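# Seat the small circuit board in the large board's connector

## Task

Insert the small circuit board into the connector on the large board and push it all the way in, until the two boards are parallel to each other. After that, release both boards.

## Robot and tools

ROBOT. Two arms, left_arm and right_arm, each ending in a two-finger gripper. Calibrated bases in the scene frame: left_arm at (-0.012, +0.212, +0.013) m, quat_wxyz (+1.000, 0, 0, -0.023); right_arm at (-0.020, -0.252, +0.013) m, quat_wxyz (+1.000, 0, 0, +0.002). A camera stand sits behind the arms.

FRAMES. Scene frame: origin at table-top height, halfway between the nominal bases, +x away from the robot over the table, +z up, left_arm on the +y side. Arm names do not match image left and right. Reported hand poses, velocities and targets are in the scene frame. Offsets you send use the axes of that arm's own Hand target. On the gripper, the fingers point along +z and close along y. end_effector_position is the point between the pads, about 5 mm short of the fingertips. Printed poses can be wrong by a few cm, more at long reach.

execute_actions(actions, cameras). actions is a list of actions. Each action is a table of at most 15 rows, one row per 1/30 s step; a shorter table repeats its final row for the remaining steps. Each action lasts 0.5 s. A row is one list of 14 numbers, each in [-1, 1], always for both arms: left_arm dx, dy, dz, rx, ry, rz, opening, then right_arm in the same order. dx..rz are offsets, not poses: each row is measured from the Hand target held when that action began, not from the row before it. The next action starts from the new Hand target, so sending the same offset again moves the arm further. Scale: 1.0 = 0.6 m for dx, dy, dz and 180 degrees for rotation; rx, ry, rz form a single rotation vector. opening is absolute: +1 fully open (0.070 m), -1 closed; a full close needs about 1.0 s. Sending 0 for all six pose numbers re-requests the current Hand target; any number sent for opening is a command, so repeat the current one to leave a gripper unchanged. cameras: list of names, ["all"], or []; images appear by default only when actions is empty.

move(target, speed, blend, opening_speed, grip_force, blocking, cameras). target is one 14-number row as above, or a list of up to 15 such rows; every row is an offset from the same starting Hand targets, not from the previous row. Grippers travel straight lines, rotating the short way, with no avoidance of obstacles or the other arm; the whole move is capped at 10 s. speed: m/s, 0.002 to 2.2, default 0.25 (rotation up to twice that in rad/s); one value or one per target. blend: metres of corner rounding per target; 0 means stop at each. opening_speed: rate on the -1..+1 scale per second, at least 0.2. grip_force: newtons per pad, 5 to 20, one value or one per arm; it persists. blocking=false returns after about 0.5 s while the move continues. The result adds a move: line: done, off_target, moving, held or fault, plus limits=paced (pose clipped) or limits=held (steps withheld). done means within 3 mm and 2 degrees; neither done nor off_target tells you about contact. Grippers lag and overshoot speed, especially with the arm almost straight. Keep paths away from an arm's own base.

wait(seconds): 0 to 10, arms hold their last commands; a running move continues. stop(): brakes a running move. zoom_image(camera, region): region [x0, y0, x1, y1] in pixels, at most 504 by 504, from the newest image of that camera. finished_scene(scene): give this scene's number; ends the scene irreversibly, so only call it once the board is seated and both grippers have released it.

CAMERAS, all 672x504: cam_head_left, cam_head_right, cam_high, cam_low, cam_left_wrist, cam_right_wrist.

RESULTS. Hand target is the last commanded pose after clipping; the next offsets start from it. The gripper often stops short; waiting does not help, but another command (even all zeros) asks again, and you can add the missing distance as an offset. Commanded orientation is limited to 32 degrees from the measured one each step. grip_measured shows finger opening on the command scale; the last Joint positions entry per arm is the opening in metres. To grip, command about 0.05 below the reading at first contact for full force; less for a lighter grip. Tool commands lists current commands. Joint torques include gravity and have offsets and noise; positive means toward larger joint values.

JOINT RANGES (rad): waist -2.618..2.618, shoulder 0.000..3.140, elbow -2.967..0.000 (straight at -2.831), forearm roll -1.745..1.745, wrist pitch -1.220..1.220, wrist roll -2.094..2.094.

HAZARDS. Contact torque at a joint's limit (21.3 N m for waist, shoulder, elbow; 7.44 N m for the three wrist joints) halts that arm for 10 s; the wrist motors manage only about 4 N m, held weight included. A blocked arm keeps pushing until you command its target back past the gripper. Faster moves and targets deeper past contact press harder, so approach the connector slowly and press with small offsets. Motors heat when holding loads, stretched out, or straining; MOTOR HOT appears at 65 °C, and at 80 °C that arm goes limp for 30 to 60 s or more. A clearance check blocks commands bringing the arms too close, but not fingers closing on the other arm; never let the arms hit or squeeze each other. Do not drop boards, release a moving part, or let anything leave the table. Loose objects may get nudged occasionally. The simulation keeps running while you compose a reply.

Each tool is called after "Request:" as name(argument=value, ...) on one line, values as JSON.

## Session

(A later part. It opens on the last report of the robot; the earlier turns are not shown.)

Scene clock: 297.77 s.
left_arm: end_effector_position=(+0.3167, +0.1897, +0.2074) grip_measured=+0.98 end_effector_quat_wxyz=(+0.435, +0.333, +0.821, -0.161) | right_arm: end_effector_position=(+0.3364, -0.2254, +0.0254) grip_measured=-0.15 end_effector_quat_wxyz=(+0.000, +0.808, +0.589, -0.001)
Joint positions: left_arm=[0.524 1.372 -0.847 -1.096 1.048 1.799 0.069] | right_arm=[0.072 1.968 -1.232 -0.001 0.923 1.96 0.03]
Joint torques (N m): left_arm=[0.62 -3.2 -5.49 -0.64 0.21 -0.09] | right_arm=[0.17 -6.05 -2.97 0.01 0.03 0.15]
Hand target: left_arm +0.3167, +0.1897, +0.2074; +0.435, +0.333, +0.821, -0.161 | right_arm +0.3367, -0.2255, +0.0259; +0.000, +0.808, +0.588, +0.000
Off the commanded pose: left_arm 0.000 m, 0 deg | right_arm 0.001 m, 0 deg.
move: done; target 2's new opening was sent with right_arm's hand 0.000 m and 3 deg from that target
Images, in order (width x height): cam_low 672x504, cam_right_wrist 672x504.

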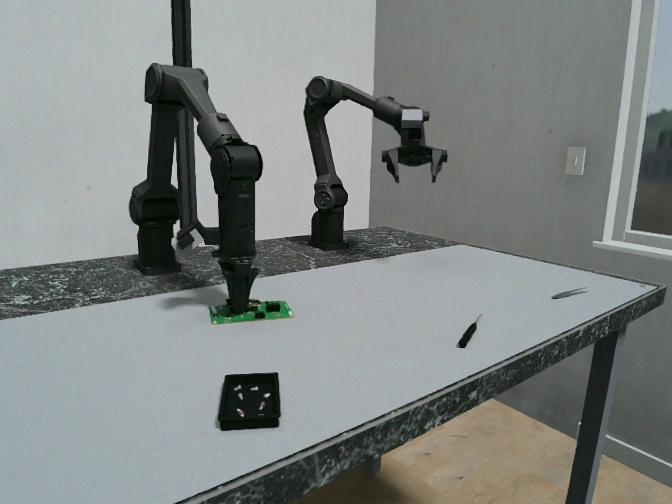

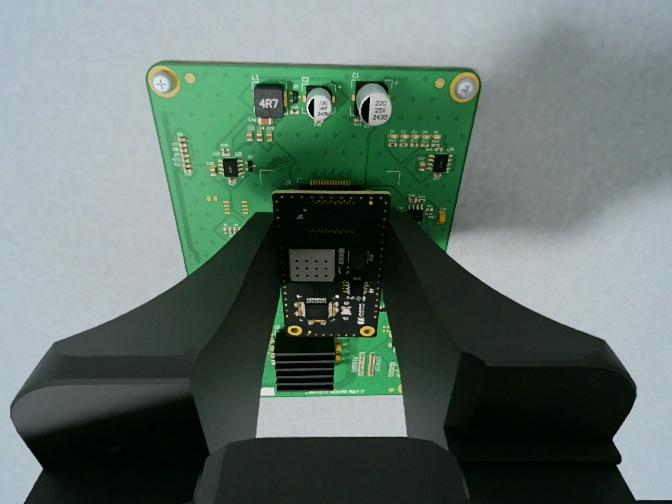

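Request:
move(target=[[0,0,0,0,0,0,1,-0.0005,-0.0012,0.004,0,0.0055,0,-0.19],[0,0,0,0,0,0,1,-0.0005,-0.0012,0.0165,0,0.0055,0,-0.19]], speed=0.02, cameras=["cam_right_wrist","cam_low"])

Request:
zoom_image(camera="cam_right_wrist", region=[220, 120, 450, 340])

Request:
zoom_image(camera="cam_low", region=[205, 285, 305, 330])

Scene clock: 311.73 s.
left_arm: end_effector_position=(+0.3167, +0.1897, +0.2074) grip_measured=+0.98 end_effector_quat_wxyz=(+0.435, +0.333, +0.821, -0.161) | right_arm: end_effector_position=(+0.3365, -0.2253, +0.0169) grip_measured=-0.15 end_effector_quat_wxyz=(-0.004, +0.809, +0.588, +0.008)
Joint positions: left_arm=[0.524 1.372 -0.847 -1.096 1.048 1.799 0.069] | right_arm=[0.062 1.978 -1.208 0.021 0.879 1.937 0.03]
Joint torques (N m): left_arm=[0.58 -3.18 -5.47 -0.64 0.21 -0.08] | right_arm=[-0.61 -0.23 0.16 -0.44 -0.62 -0.24]
Hand target: left_arm +0.3167, +0.1897, +0.2074; +0.435, +0.333, +0.821, -0.161 | right_arm +0.3359, -0.2256, +0.0160; -0.005, +0.808, +0.588, +0.007
Off the commanded pose: left_arm 0.000 m, 0 deg | right_arm 0.001 m, 0 deg.
move: done
Images, in order (width x height): cam_low 672x504, cam_right_wrist 672x504.

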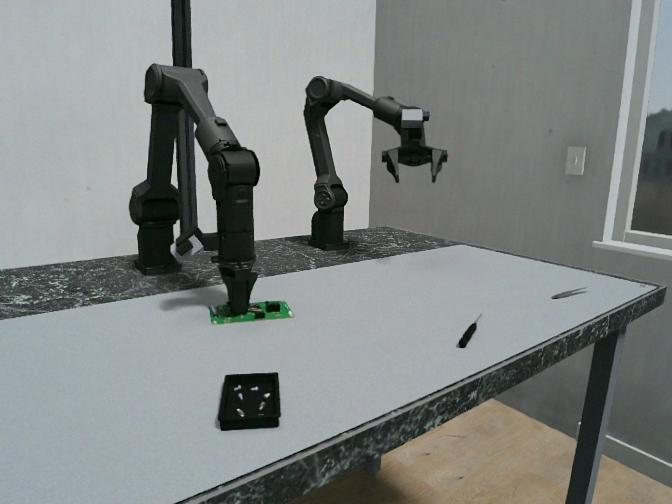

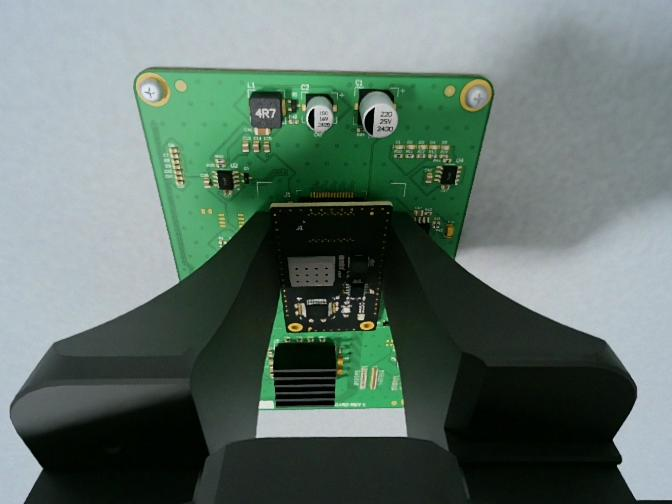

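Scaled by 2.191 from the camera's 672x504 image, which has a finer 960x720 frame.

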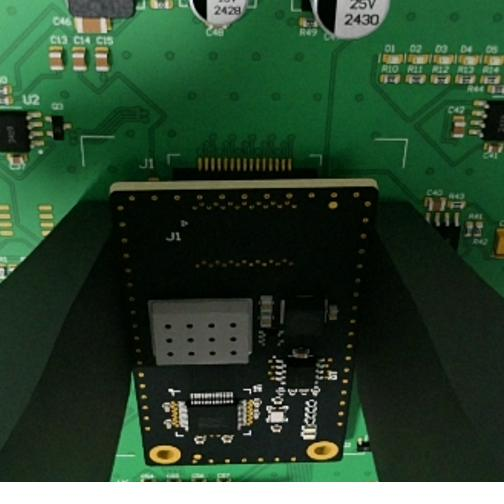

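Scaled by 5.040 from the camera's 672x504 image, which has a finer 960x720 frame.

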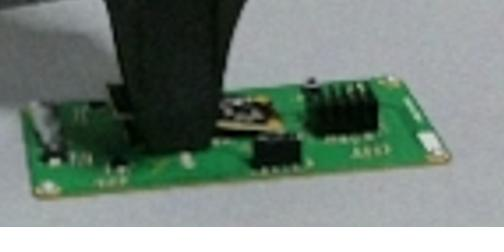

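Request:
move(target=[[0,0,0,0,0,0,1,0,0,-0.001,0,0,0,0.1],[0,0,0,0,0,0,1,0,0,-0.0058,0,-0.0305,0,0.1],[0,0,0,0,0,0,1,0,0,-0.0058,0,-0.0305,0,-0.19],[0,0,0,0,0,0,1,0,0,-0.013,0,-0.0055,0,-0.19]], speed=0.04, opening_speed=0.5, cameras=["cam_right_wrist","cam_low"])

Request:
zoom_image(camera="cam_right_wrist", region=[220, 120, 450, 340])

Request:
zoom_image(camera="cam_low", region=[205, 285, 305, 330])

Scene clock: 328.10 s.
left_arm: end_effector_position=(+0.3167, +0.1897, +0.2074) grip_measured=+0.98 end_effector_quat_wxyz=(+0.435, +0.333, +0.821, -0.161) | right_arm: end_effector_position=(+0.3358, -0.2256, +0.0238) grip_measured=-0.15 end_effector_quat_wxyz=(+0.000, +0.808, +0.589, +0.000)
Joint positions: left_arm=[0.524 1.372 -0.847 -1.096 1.048 1.799 0.069] | right_arm=[0.071 1.968 -1.225 0 0.914 1.959 0.03]
Joint torques (N m): left_arm=[0.61 -3.14 -5.48 -0.65 0.21 -0.09] | right_arm=[-0.23 -6.58 -2.6 -0.06 -0.08 0.16]
Hand target: left_arm +0.3167, +0.1897, +0.2074; +0.435, +0.333, +0.821, -0.161 | right_arm +0.3359, -0.2257, +0.0238; +0.000, +0.809, +0.588, +0.000
Off the commanded pose: left_arm 0.000 m, 0 deg | right_arm 0.000 m, 0 deg.
move: done
Images, in order (width x height): cam_low 672x504, cam_right_wrist 672x504.

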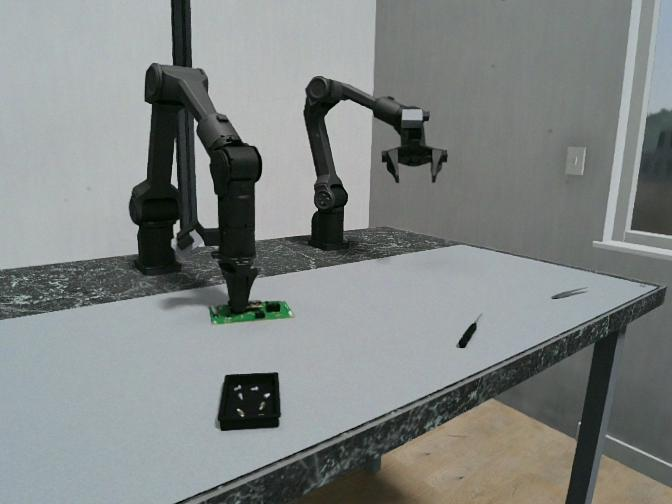

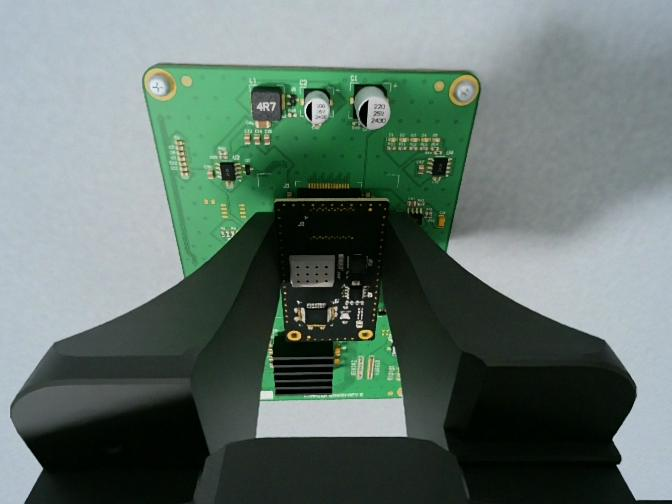

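Scaled by 2.191 from the camera's 672x504 image, which has a finer 960x720 frame.

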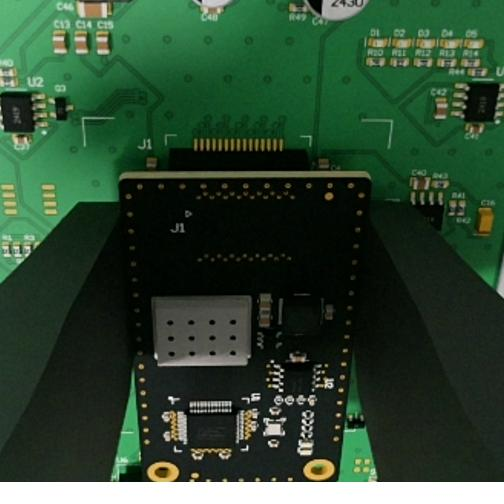

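Scaled by 5.040 from the camera's 672x504 image, which has a finer 960x720 frame.

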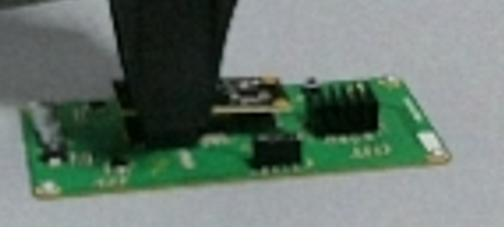

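Request:
move(target=[[0,0,0,0,0,0,1,0,0.0007,0.005,0,0,0,-0.19],[0,0,0,0,0,0,1,0,0.0007,0.0115,0,0,0,-0.19]], speed=0.02, cameras=["cam_right_wrist","cam_low"])

Request:
zoom_image(camera="cam_right_wrist", region=[220, 120, 450, 340])

Request:
zoom_image(camera="cam_low", region=[205, 285, 305, 330])

Scene clock: 339.20 s.
left_arm: end_effector_position=(+0.3167, +0.1897, +0.2074) grip_measured=+0.98 end_effector_quat_wxyz=(+0.435, +0.333, +0.821, -0.161) | right_arm: end_effector_position=(+0.3357, -0.2256, +0.0166) grip_measured=-0.17 end_effector_quat_wxyz=(+0.000, +0.808, +0.589, -0.001)
Joint positions: left_arm=[0.524 1.372 -0.847 -1.096 1.048 1.799 0.069] | right_arm=[0.071 1.983 -1.216 0 0.893 1.959 0.029]
Joint torques (N m): left_arm=[0.6 -3.22 -5.49 -0.65 0.22 -0.08] | right_arm=[-0.04 -4.28 -2.69 -0.06 -0.81 -0.27]
Hand target: left_arm +0.3167, +0.1897, +0.2074; +0.435, +0.333, +0.821, -0.161 | right_arm +0.3363, -0.2258, +0.0169; +0.000, +0.808, +0.588, +0.000
Off the commanded pose: left_arm 0.000 m, 0 deg | right_arm 0.001 m, 0 deg.
move: done
Images, in order (width x height): cam_low 672x504, cam_right_wrist 672x504.

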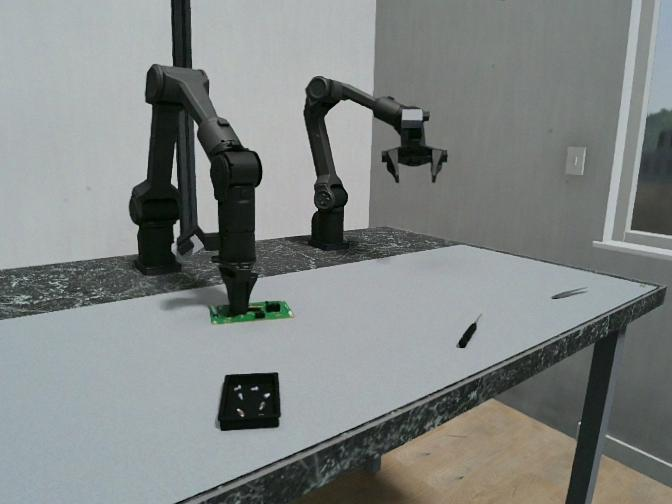

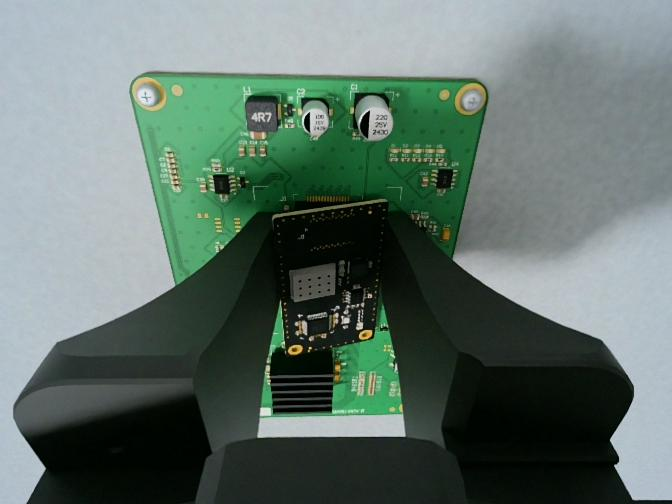

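Scaled by 2.191 from the camera's 672x504 image, which has a finer 960x720 frame.

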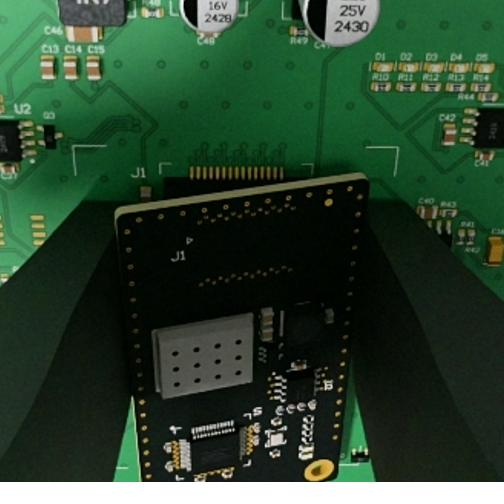

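Scaled by 5.040 from the camera's 672x504 image, which has a finer 960x720 frame.

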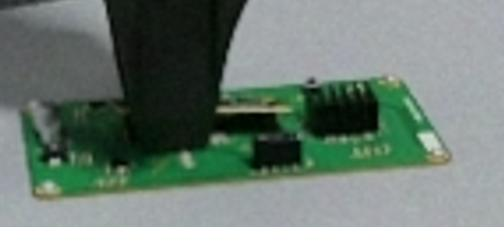

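Request:
move(target=[[0,0,0,0,0,0,1,0,0,-0.06,0,0,0,-0.19],[0,0,0,0,0,0,1,-0.314,-0.136,-0.222,0,0,0,-0.19],[-0.142,-0.52,0.567,0.0332,0.3058,0.0451,1,-0.314,-0.136,-0.222,0,0,0,-0.19]], speed=[0.1,0.25,0.3], cameras=["cam_left_wrist","cam_head_left"])

Scene clock: 357.33 s.
left_arm: end_effector_position=(+0.3428, -0.2597, +0.0753) grip_measured=+0.98 end_effector_quat_wxyz=(+0.165, +0.439, +0.879, -0.082) | right_arm: end_effector_position=(+0.2006, -0.3801, +0.1495) grip_measured=-0.17 end_effector_quat_wxyz=(+0.034, +0.808, +0.588, +0.015)
Joint positions: left_arm=[-0.881 2.581 -2.52 0.001 1.227 -0.001 0.069] | right_arm=[-0.528 1.407 -1.032 0 1.209 1.36 0.029]
Joint torques (N m): left_arm=[1.04 -10.44 -5.34 -0.11 -0.59 -0.24] | right_arm=[0.03 -3.92 -3.96 -0.08 -0.14 0.2]
Motor temperatures (°C): left_arm=[24 24 23 28 27 27] | right_arm=[23 26 28 27 29 28]
Hand target: left_arm +0.3432, -0.2599, +0.0753; -0.001, +0.446, +0.895, +0.000 | right_arm +0.2007, -0.3799, +0.1502; +0.000, +0.809, +0.588, +0.000
Off the commanded pose: left_arm 0.000 m, 21 deg | right_arm 0.001 m, 4 deg.
joint sent to its limit (left arm) — joint 5 (wrist pitch), upper limit. The joint targets are off in orientation, not in position.
joint sent to its limit (right arm) — joint 5 (wrist pitch), upper limit. The joint targets are off in orientation, not in position.
move: off_target (left_arm, right_arm)
Images, in order (width x height): cam_head_left 672x504, cam_left_wrist 672x504.

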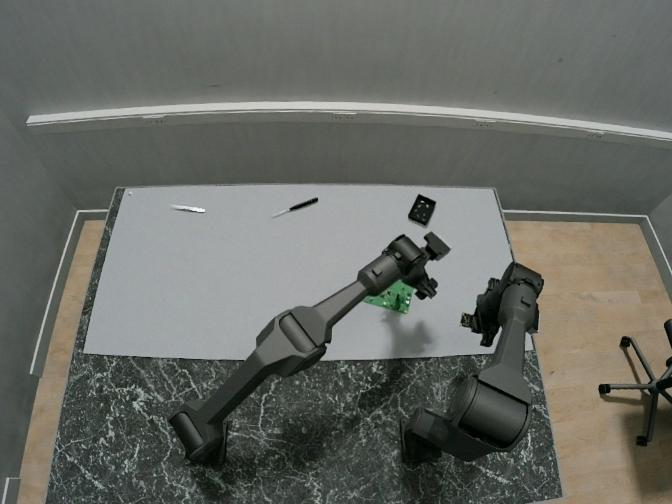

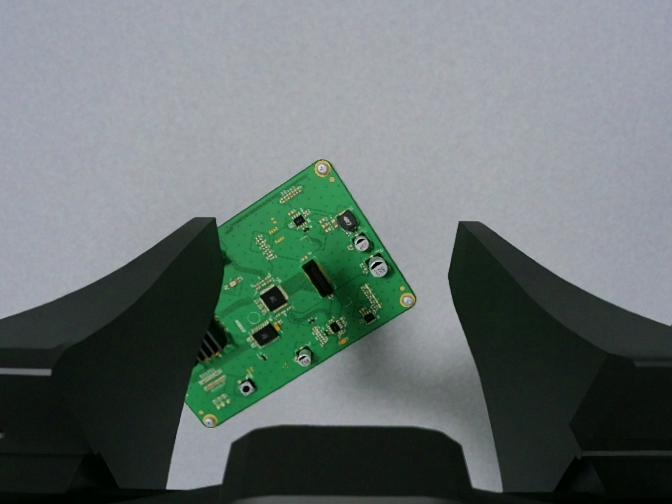

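Request:
zoom_image(camera="cam_left_wrist", region=[285, 240, 355, 315])

Request:
zoom_image(camera="cam_left_wrist", region=[200, 190, 380, 350])

Scaled by 6.720 from the camera's 672x504 image, which has a finer 960x720 frame.

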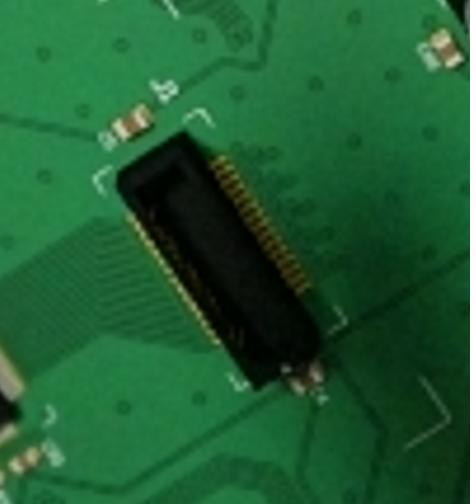

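Scaled by 2.800 from the camera's 672x504 image, which has a finer 960x720 frame.

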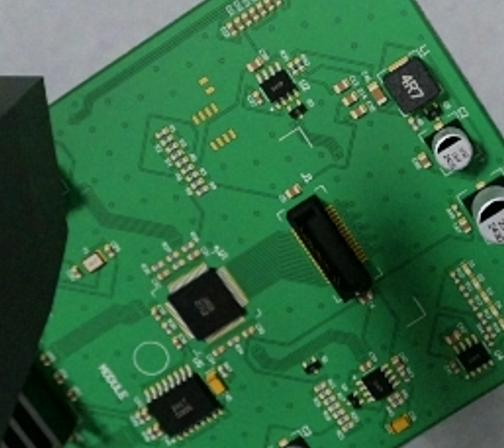

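Request:
move(target=[[0.625,0.417,-0.2,0,0,0,1,0,0,0,0,0,0,-0.19],[0.625,0.417,-0.2,0,0,0,1,0.387,0.328,0.15,0,0,0,-0.19],[0.625,0.417,-0.2,0,0,0,1,0.387,0.328,0.2228,0,0,0,-0.19],[0.625,0.417,-0.2,0,0,0,1,0.387,0.328,0.2228,0,0,0,0.1]], speed=[0.4,0.3,0.06,0.05], opening_speed=0.4, cameras=["cam_right_wrist"])

Request:
zoom_image(camera="cam_right_wrist", region=[220, 120, 450, 360])

Scene clock: 380.40 s.
left_arm: end_effector_position=(+0.3170, +0.1900, +0.1952) grip_measured=+0.98 end_effector_quat_wxyz=(+0.103, +0.443, +0.889, +0.044) | right_arm: end_effector_position=(+0.4594, -0.2194, +0.0163) grip_measured=+0.10 end_effector_quat_wxyz=(+0.006, +0.808, +0.589, +0.009)
Joint positions: left_arm=[-0.022 1.535 -1.329 0.001 1.227 0.858 0.069] | right_arm=[0.065 2.387 -1.959 -0.001 1.208 1.952 0.039]
Joint torques (N m): left_arm=[1.08 -5.24 -5.89 -0.15 -0.04 -0.25] | right_arm=[-0.67 -9.18 -2.41 -0.02 -0.05 0.07]
Hand target: left_arm +0.3171, +0.1900, +0.1958; -0.001, +0.446, +0.895, +0.000 | right_arm +0.4594, -0.2196, +0.0165; +0.000, +0.808, +0.588, +0.000
Off the commanded pose: left_arm 0.001 m, 13 deg | right_arm 0.000 m, 1 deg.
joint sent to its limit (left arm) — joint 5 (wrist pitch), upper limit. The joint targets are off in orientation, not in position.
joint sent to its limit (right arm) — joint 5 (wrist pitch), upper limit. The joint targets still meet the commanded pose.
move: off_target (left_arm)
Images, in order (width x height): cam_right_wrist 672x504.

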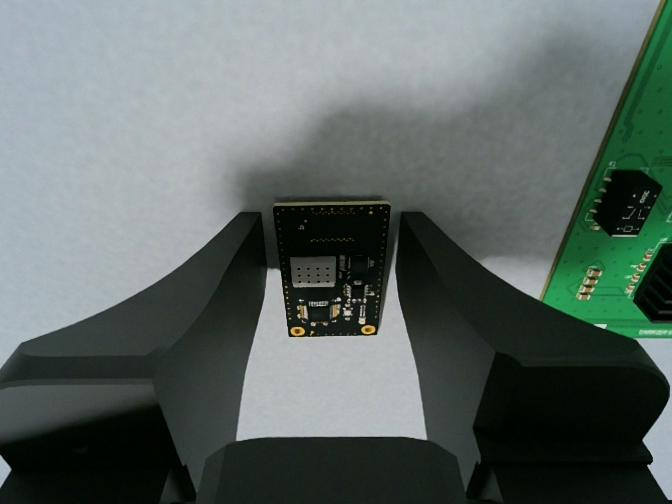

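Scaled by 2.100 from the camera's 672x504 image, which has a finer 960x720 frame.

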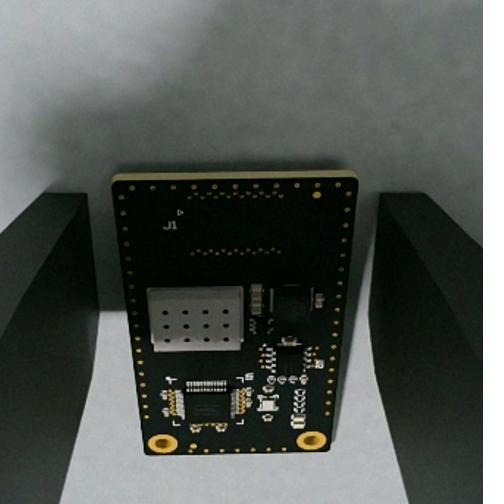

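Request:
move(target=[[0,0,0,0,0,0,1,0.0045,0,0.0012,0,-0.03,0,0.1],[0,0,0,0,0,0,1,0.0045,0,0.0012,0,-0.03,0,-0.19],[0,0,0,0,0,0,1,0.0045,0,-0.075,0,-0.03,0,-0.19],[0,0,0,0,0,0,1,-0.0746,-0.1922,-0.075,0,0,0,-0.19],[0,0,0,0,0,0,1,-0.0746,-0.1922,-0.0122,0,0,0,-0.19]], speed=[0.05,0.05,0.08,0.15,0.05], opening_speed=0.6, cameras=["cam_right_wrist","cam_low"])

Request:
zoom_image(camera="cam_right_wrist", region=[220, 120, 450, 340])

Request:
zoom_image(camera="cam_low", region=[205, 285, 305, 330])

Scene clock: 392.57 s.
left_arm: end_effector_position=(+0.3170, +0.1900, +0.1952) grip_measured=+0.98 end_effector_quat_wxyz=(+0.103, +0.443, +0.889, +0.044) | right_arm: end_effector_position=(+0.3356, -0.2268, +0.0232) grip_measured=-0.15 end_effector_quat_wxyz=(+0.000, +0.809, +0.588, -0.001)
Joint positions: left_arm=[-0.022 1.535 -1.329 0.001 1.227 0.858 0.069] | right_arm=[0.068 1.969 -1.224 -0.001 0.914 1.957 0.03]
Joint torques (N m): left_arm=[1.07 -5.21 -6.63 -0.06 0.09 -0.25] | right_arm=[0.12 -6.45 -2.82 -0.08 -0.01 0.19]
Hand target: left_arm +0.3171, +0.1900, +0.1958; -0.001, +0.446, +0.895, +0.000 | right_arm +0.3359, -0.2267, +0.0238; +0.000, +0.809, +0.588, +0.000
Off the commanded pose: left_arm 0.001 m, 13 deg | right_arm 0.001 m, 0 deg.
joint sent to its limit (left arm) — joint 5 (wrist pitch), upper limit. The joint targets are off in orientation, not in position.
move: off_target (left_arm); target 2's new opening was sent with right_arm's hand 0.001 m and 3 deg from that target
Images, in order (width x height): cam_low 672x504, cam_right_wrist 672x504.

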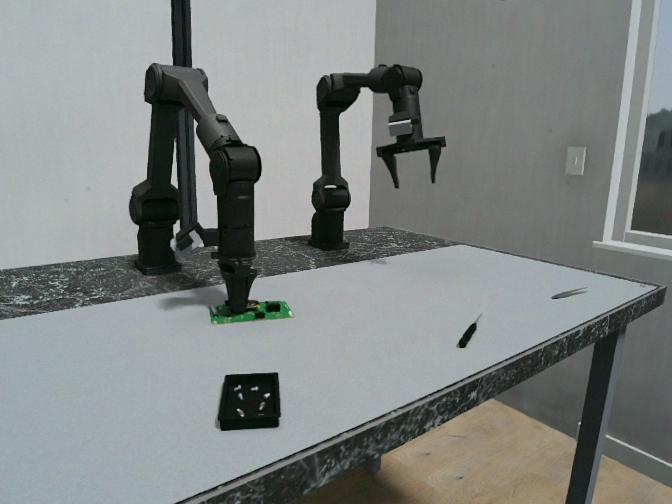

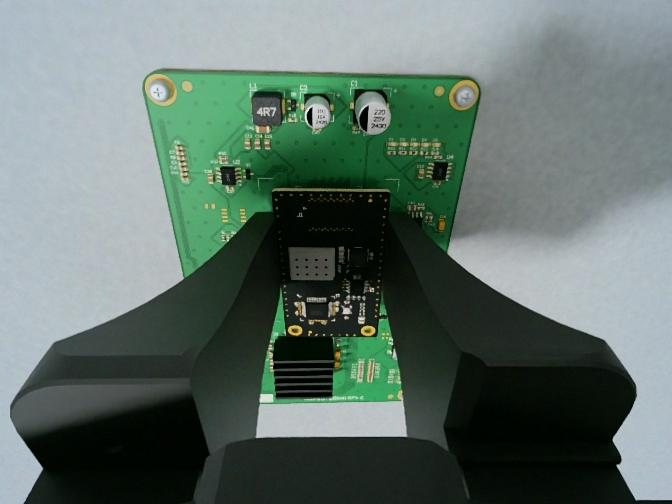

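Scaled by 2.191 from the camera's 672x504 image, which has a finer 960x720 frame.

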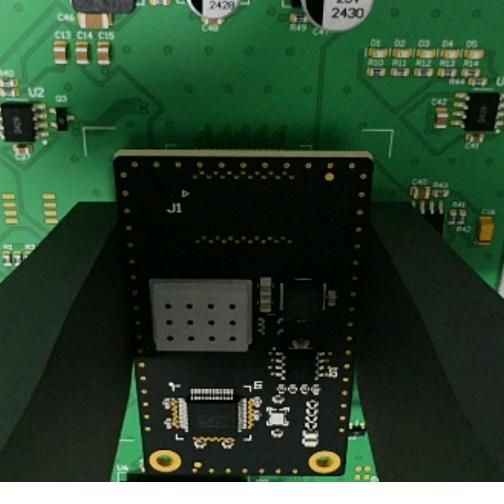

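Scaled by 5.040 from the camera's 672x504 image, which has a finer 960x720 frame.

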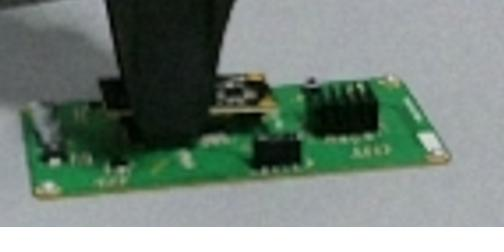

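Request:
move(target=[[0,0,0,0,0,0,1,0.0025,0,0,0,0,0,-0.19],[0,0,0,0,0,0,1,0.0025,0,0.0095,0,0,0,-0.19]], speed=[0.03,0.015], cameras=["cam_right_wrist","cam_low"])

Request:
zoom_image(camera="cam_right_wrist", region=[220, 120, 450, 340])

Request:
zoom_image(camera="cam_low", region=[205, 285, 305, 330])

Scene clock: 399.03 s.
left_arm: end_effector_position=(+0.3170, +0.1900, +0.1952) grip_measured=+0.98 end_effector_quat_wxyz=(+0.103, +0.443, +0.889, +0.044) | right_arm: end_effector_position=(+0.3368, -0.2252, +0.0188) grip_measured=-0.15 end_effector_quat_wxyz=(+0.001, +0.808, +0.589, +0.001)
Joint positions: left_arm=[-0.022 1.535 -1.329 0.001 1.227 0.858 0.069] | right_arm=[0.072 1.979 -1.22 0 0.896 1.96 0.03]
Joint torques (N m): left_arm=[1.07 -5.27 -6.59 -0.02 0.1 -0.25] | right_arm=[-0.59 -2.99 -0.79 -0.3 -0.27 0.12]
Hand target: left_arm +0.3171, +0.1900, +0.1958; -0.001, +0.446, +0.895, +0.000 | right_arm +0.3363, -0.2253, +0.0181; +0.000, +0.808, +0.588, +0.000
Off the commanded pose: left_arm 0.001 m, 13 deg | right_arm 0.001 m, 0 deg.
joint sent to its limit (left arm) — joint 5 (wrist pitch), upper limit. The joint targets are off in orientation, not in position.
move: off_target (left_arm)
Images, in order (width x height): cam_low 672x504, cam_right_wrist 672x504.

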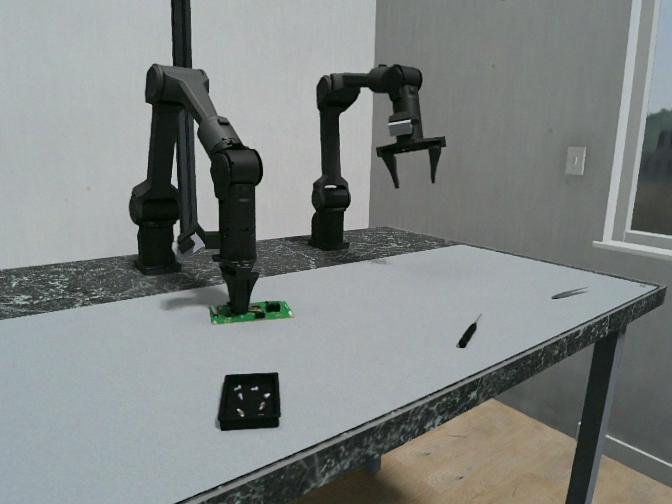

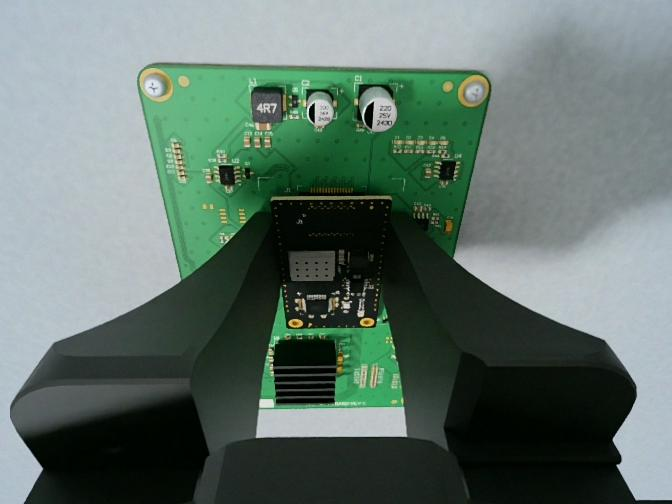

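Scaled by 2.191 from the camera's 672x504 image, which has a finer 960x720 frame.

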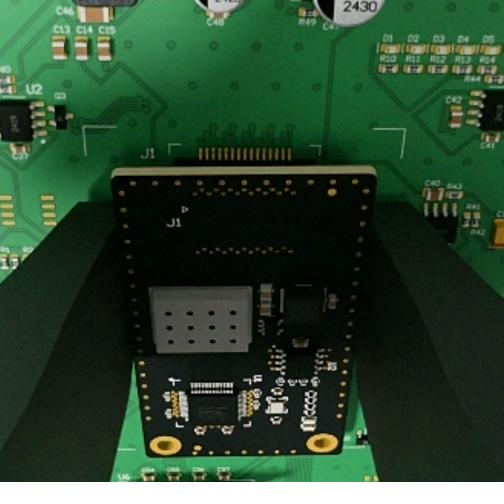

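Scaled by 5.040 from the camera's 672x504 image, which has a finer 960x720 frame.

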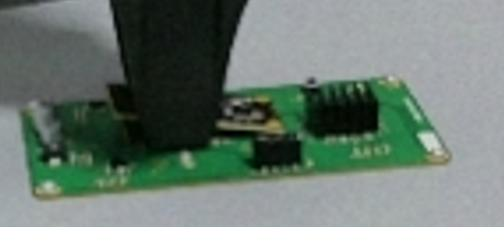

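Request:
move(target=[0,0,0,0,0,0,1,-0.002,0,0.0005,0,0.012,0,-0.19], speed=0.01, cameras=["cam_right_wrist","cam_low"])

Request:
zoom_image(camera="cam_right_wrist", region=[220, 120, 450, 340])

Request:
zoom_image(camera="cam_low", region=[205, 285, 305, 330])

Scene clock: 407.13 s.
left_arm: end_effector_position=(+0.3170, +0.1900, +0.1952) grip_measured=+0.98 end_effector_quat_wxyz=(+0.103, +0.443, +0.889, +0.044) | right_arm: end_effector_position=(+0.3358, -0.2263, +0.0176) grip_measured=-0.15 end_effector_quat_wxyz=(-0.011, +0.808, +0.588, +0.015)
Joint positions: left_arm=[-0.022 1.535 -1.329 0.001 1.227 0.858 0.069] | right_arm=[0.047 1.972 -1.201 0.045 0.875 1.907 0.03]
Joint torques (N m): left_arm=[1.07 -5.2 -6.67 0.04 0.1 -0.25] | right_arm=[-1.53 -3.7 -0.29 -0.35 -0.16 -0.16]
Hand target: left_arm +0.3171, +0.1900, +0.1958; -0.001, +0.446, +0.895, +0.000 | right_arm +0.3360, -0.2264, +0.0178; -0.011, +0.808, +0.588, +0.015
Off the commanded pose: left_arm 0.001 m, 13 deg | right_arm 0.000 m, 0 deg.
joint sent to its limit (left arm) — joint 5 (wrist pitch), upper limit. The joint targets are off in orientation, not in position.
move: off_target (left_arm)
Images, in order (width x height): cam_low 672x504, cam_right_wrist 672x504.

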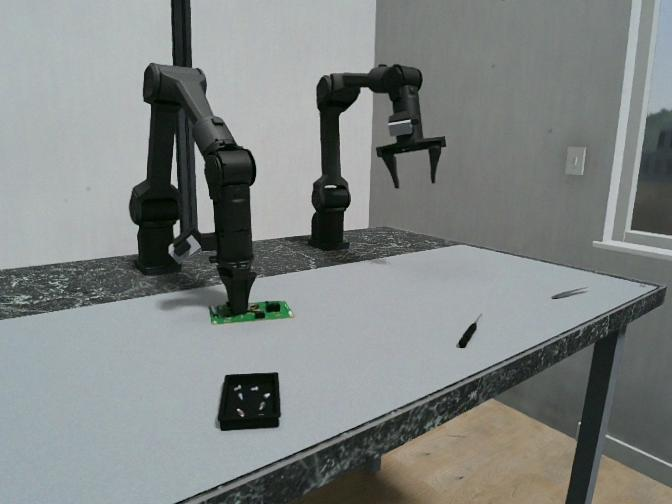

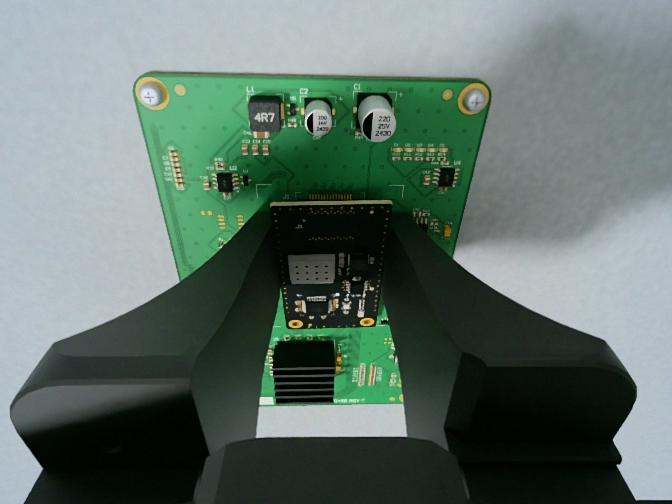

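Scaled by 2.191 from the camera's 672x504 image, which has a finer 960x720 frame.

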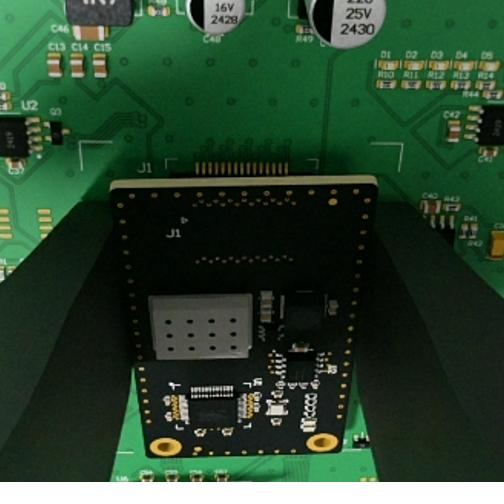

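Scaled by 5.040 from the camera's 672x504 image, which has a finer 960x720 frame.

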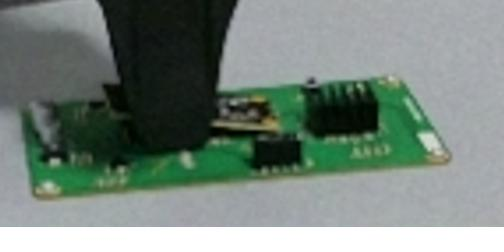

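Request:
move(target=[[0,0,0,0,0,0,1,-0.0035,0,0.0015,0,0,0,-0.19],[0,0,0,0,0,0,1,-0.0035,0,0.006,0,0,0,-0.19]], speed=0.01, cameras=["cam_right_wrist","cam_low"])

Request:
zoom_image(camera="cam_right_wrist", region=[220, 120, 450, 340])

Request:
zoom_image(camera="cam_low", region=[205, 285, 305, 330])

Scene clock: 421.93 s.
left_arm: end_effector_position=(+0.3170, +0.1900, +0.1952) grip_measured=+0.98 end_effector_quat_wxyz=(+0.103, +0.443, +0.889, +0.044) | right_arm: end_effector_position=(+0.3354, -0.2285, +0.0156) grip_measured=-0.15 end_effector_quat_wxyz=(-0.010, +0.808, +0.588, +0.016)
Joint positions: left_arm=[-0.022 1.535 -1.329 0.001 1.227 0.858 0.069] | right_arm=[0.042 1.973 -1.193 0.045 0.864 1.901 0.03]
Joint torques (N m): left_arm=[1.07 -5.25 -6.63 0.05 0.1 -0.25] | right_arm=[0.28 -0.49 -1.4 0.18 -1.14 -0.21]
Hand target: left_arm +0.3171, +0.1900, +0.1958; -0.001, +0.446, +0.895, +0.000 | right_arm +0.3354, -0.2283, +0.0141; -0.011, +0.808, +0.588, +0.015
Off the commanded pose: left_arm 0.001 m, 13 deg | right_arm 0.002 m, 0 deg.
joint sent to its limit (left arm) — joint 5 (wrist pitch), upper limit. The joint targets are off in orientation, not in position.
move: off_target (left_arm)
Images, in order (width x height): cam_low 672x504, cam_right_wrist 672x504.

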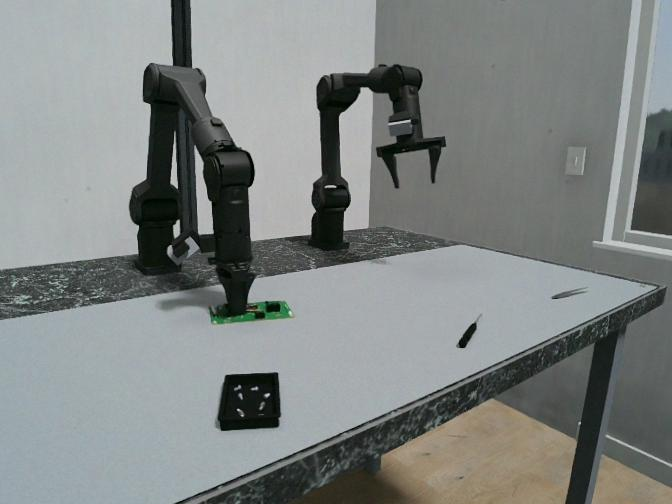

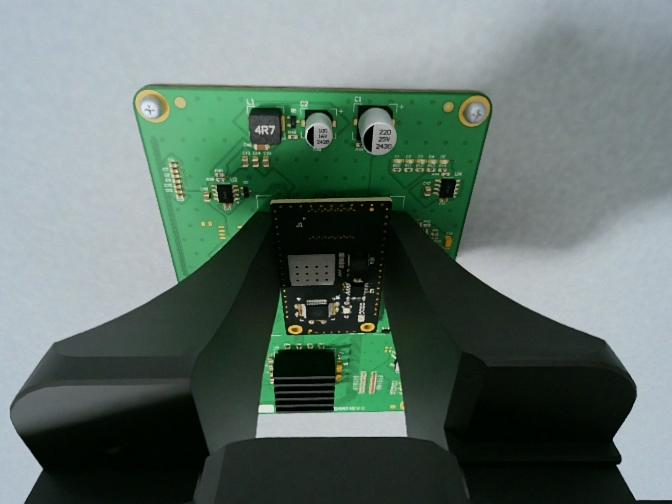

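Scaled by 2.191 from the camera's 672x504 image, which has a finer 960x720 frame.

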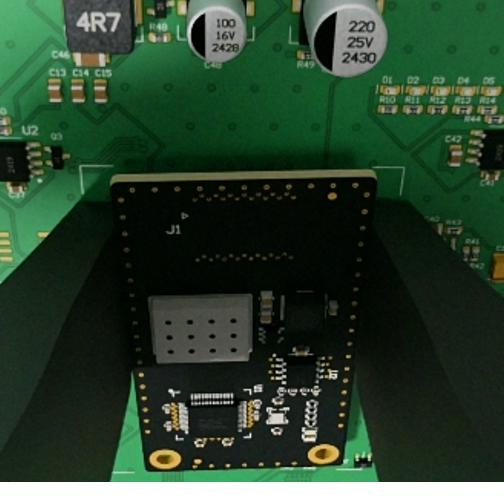

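Scaled by 5.040 from the camera's 672x504 image, which has a finer 960x720 frame.

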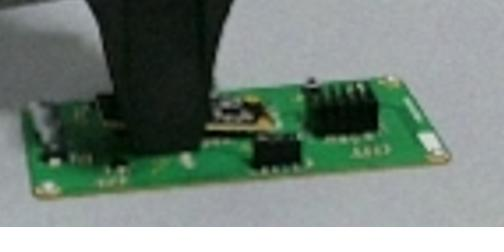

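Request:
move(target=[[0,0,0,0,0,0,1,0.0055,-0.0003,0.0012,0,0,0,-0.19]], speed=0.005, cameras=["cam_right_wrist","cam_low"])

Request:
zoom_image(camera="cam_right_wrist", region=[220, 120, 450, 340])

Request:
zoom_image(camera="cam_low", region=[205, 285, 305, 330])

Scene clock: 427.73 s.
left_arm: end_effector_position=(+0.3170, +0.1900, +0.1952) grip_measured=+0.98 end_effector_quat_wxyz=(+0.103, +0.443, +0.889, +0.044) | right_arm: end_effector_position=(+0.3360, -0.2276, +0.0151) grip_measured=-0.15 end_effector_quat_wxyz=(-0.009, +0.809, +0.588, +0.015)
Joint positions: left_arm=[-0.022 1.535 -1.329 0.001 1.227 0.858 0.069] | right_arm=[0.046 1.976 -1.195 0.04 0.863 1.91 0.03]
Joint torques (N m): left_arm=[1.04 -5.23 -6.61 0.04 0.1 -0.25] | right_arm=[10.24 3.36 -0.7 3.48 -1.53 -0.13]
Hand target: left_arm +0.3171, +0.1900, +0.1958; -0.001, +0.446, +0.895, +0.000 | right_arm +0.3362, -0.2251, +0.0135; -0.011, +0.808, +0.588, +0.015
Off the commanded pose: left_arm 0.001 m, 13 deg | right_arm 0.003 m, 0 deg.
joint sent to its limit (left arm) — joint 5 (wrist pitch), upper limit. The joint targets are off in orientation, not in position.
move: off_target (left_arm)
Images, in order (width x height): cam_low 672x504, cam_right_wrist 672x504.

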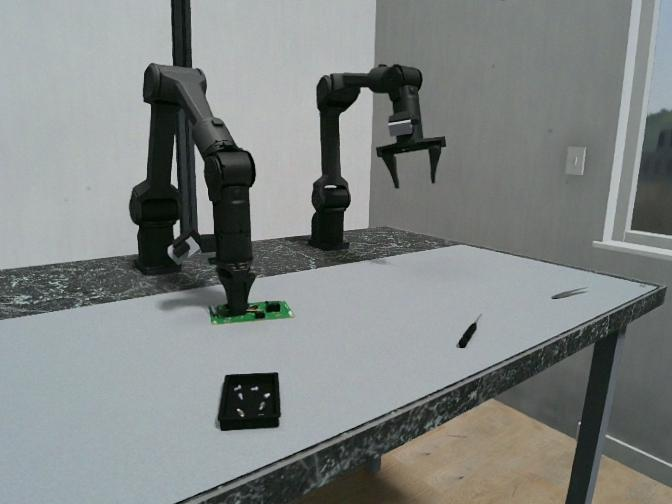

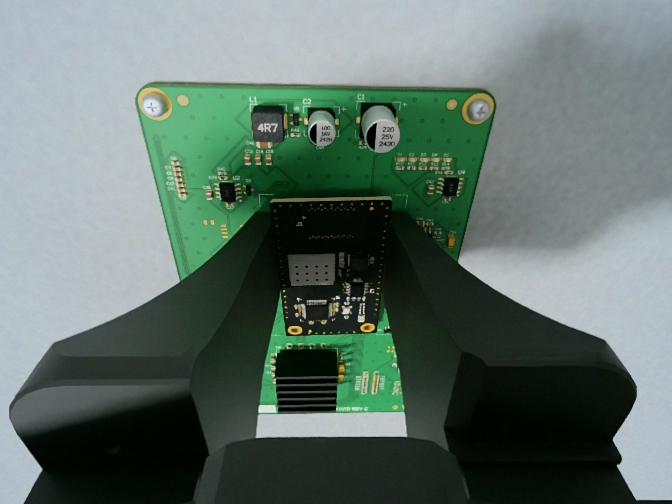

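Scaled by 2.191 from the camera's 672x504 image, which has a finer 960x720 frame.

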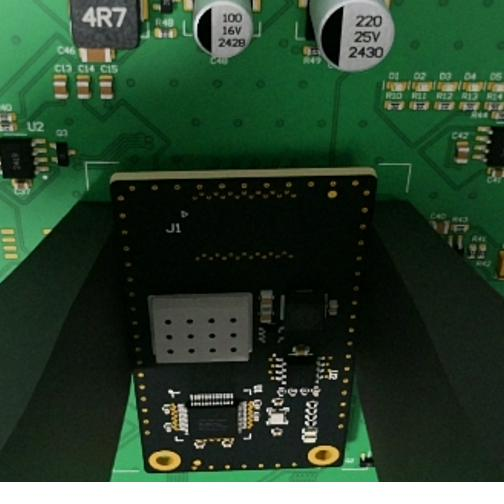

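Scaled by 5.040 from the camera's 672x504 image, which has a finer 960x720 frame.

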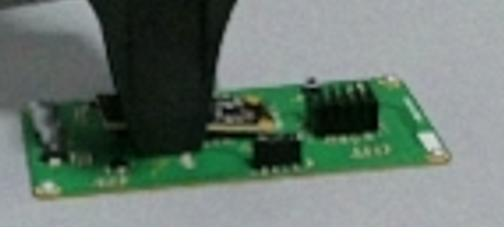

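Request:
move(target=[[0,0,0,0,0,0,1,-0.0042,0,-0.0015,0,0,0,-0.19],[0,0,0,0,0,0,1,-0.0042,0,-0.003,0,0,0,0.1],[0,0,0,0,0,0,1,-0.0042,0,-0.067,0,-0.011,0,0.1]], speed=[0.02,0.02,0.06], opening_speed=0.5, cameras=["cam_right_wrist","cam_low"])

Request:
zoom_image(camera="cam_right_wrist", region=[200, 60, 480, 270])

Request:
zoom_image(camera="cam_low", region=[205, 285, 305, 330])

Scene clock: 437.17 s.
left_arm: end_effector_position=(+0.3170, +0.1900, +0.1952) grip_measured=+0.98 end_effector_quat_wxyz=(+0.103, +0.443, +0.889, +0.044) | right_arm: end_effector_position=(+0.3351, -0.2291, +0.0540) grip_measured=+0.10 end_effector_quat_wxyz=(+0.000, +0.809, +0.588, +0.001)
Joint positions: left_arm=[-0.022 1.535 -1.329 0.001 1.227 0.858 0.069] | right_arm=[0.06 1.912 -1.271 0.002 1.015 1.947 0.039]
Joint torques (N m): left_arm=[1.03 -5.19 -6.62 0.05 0.09 -0.25] | right_arm=[0.1 -5.7 -3.02 0.08 -0.14 0.05]
Motor temperatures (°C): left_arm=[24 25 24 26 27 27] | right_arm=[24 25 28 38 40 28]
Hand target: left_arm +0.3171, +0.1900, +0.1958; -0.001, +0.446, +0.895, +0.000 | right_arm +0.3350, -0.2289, +0.0536; +0.000, +0.809, +0.588, +0.001
Off the commanded pose: left_arm 0.001 m, 13 deg | right_arm 0.000 m, 0 deg.
joint sent to its limit (left arm) — joint 5 (wrist pitch), upper limit. The joint targets are off in orientation, not in position.
move: off_target (left_arm)
Images, in order (width x height): cam_low 672x504, cam_right_wrist 672x504.

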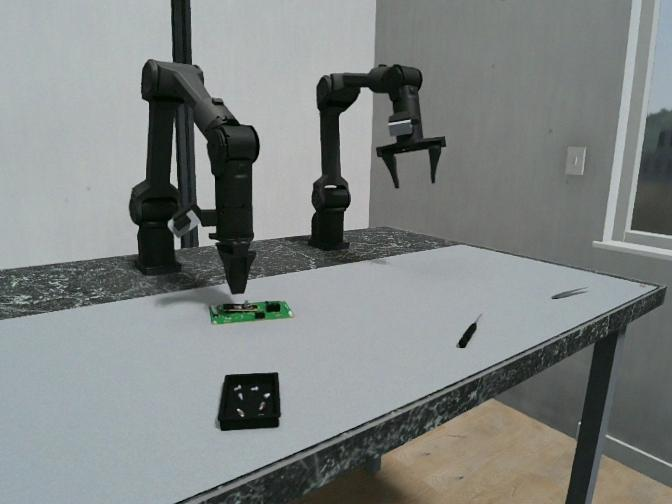

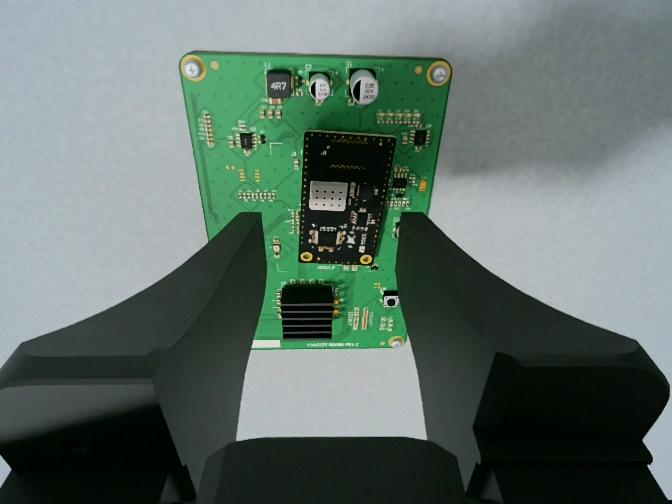

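Scaled by 1.800 from the camera's 672x504 image, which has a finer 960x720 frame.

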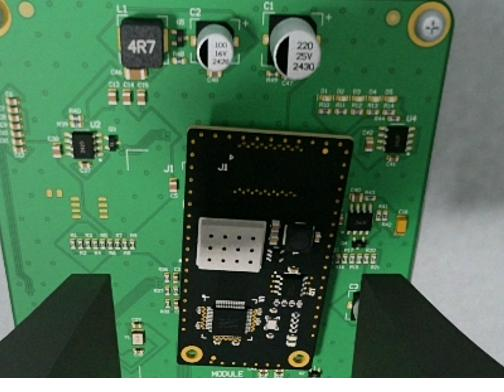

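Scaled by 5.040 from the camera's 672x504 image, which has a finer 960x720 frame.

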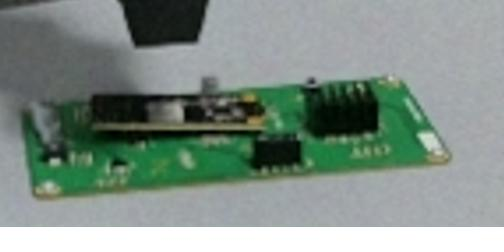

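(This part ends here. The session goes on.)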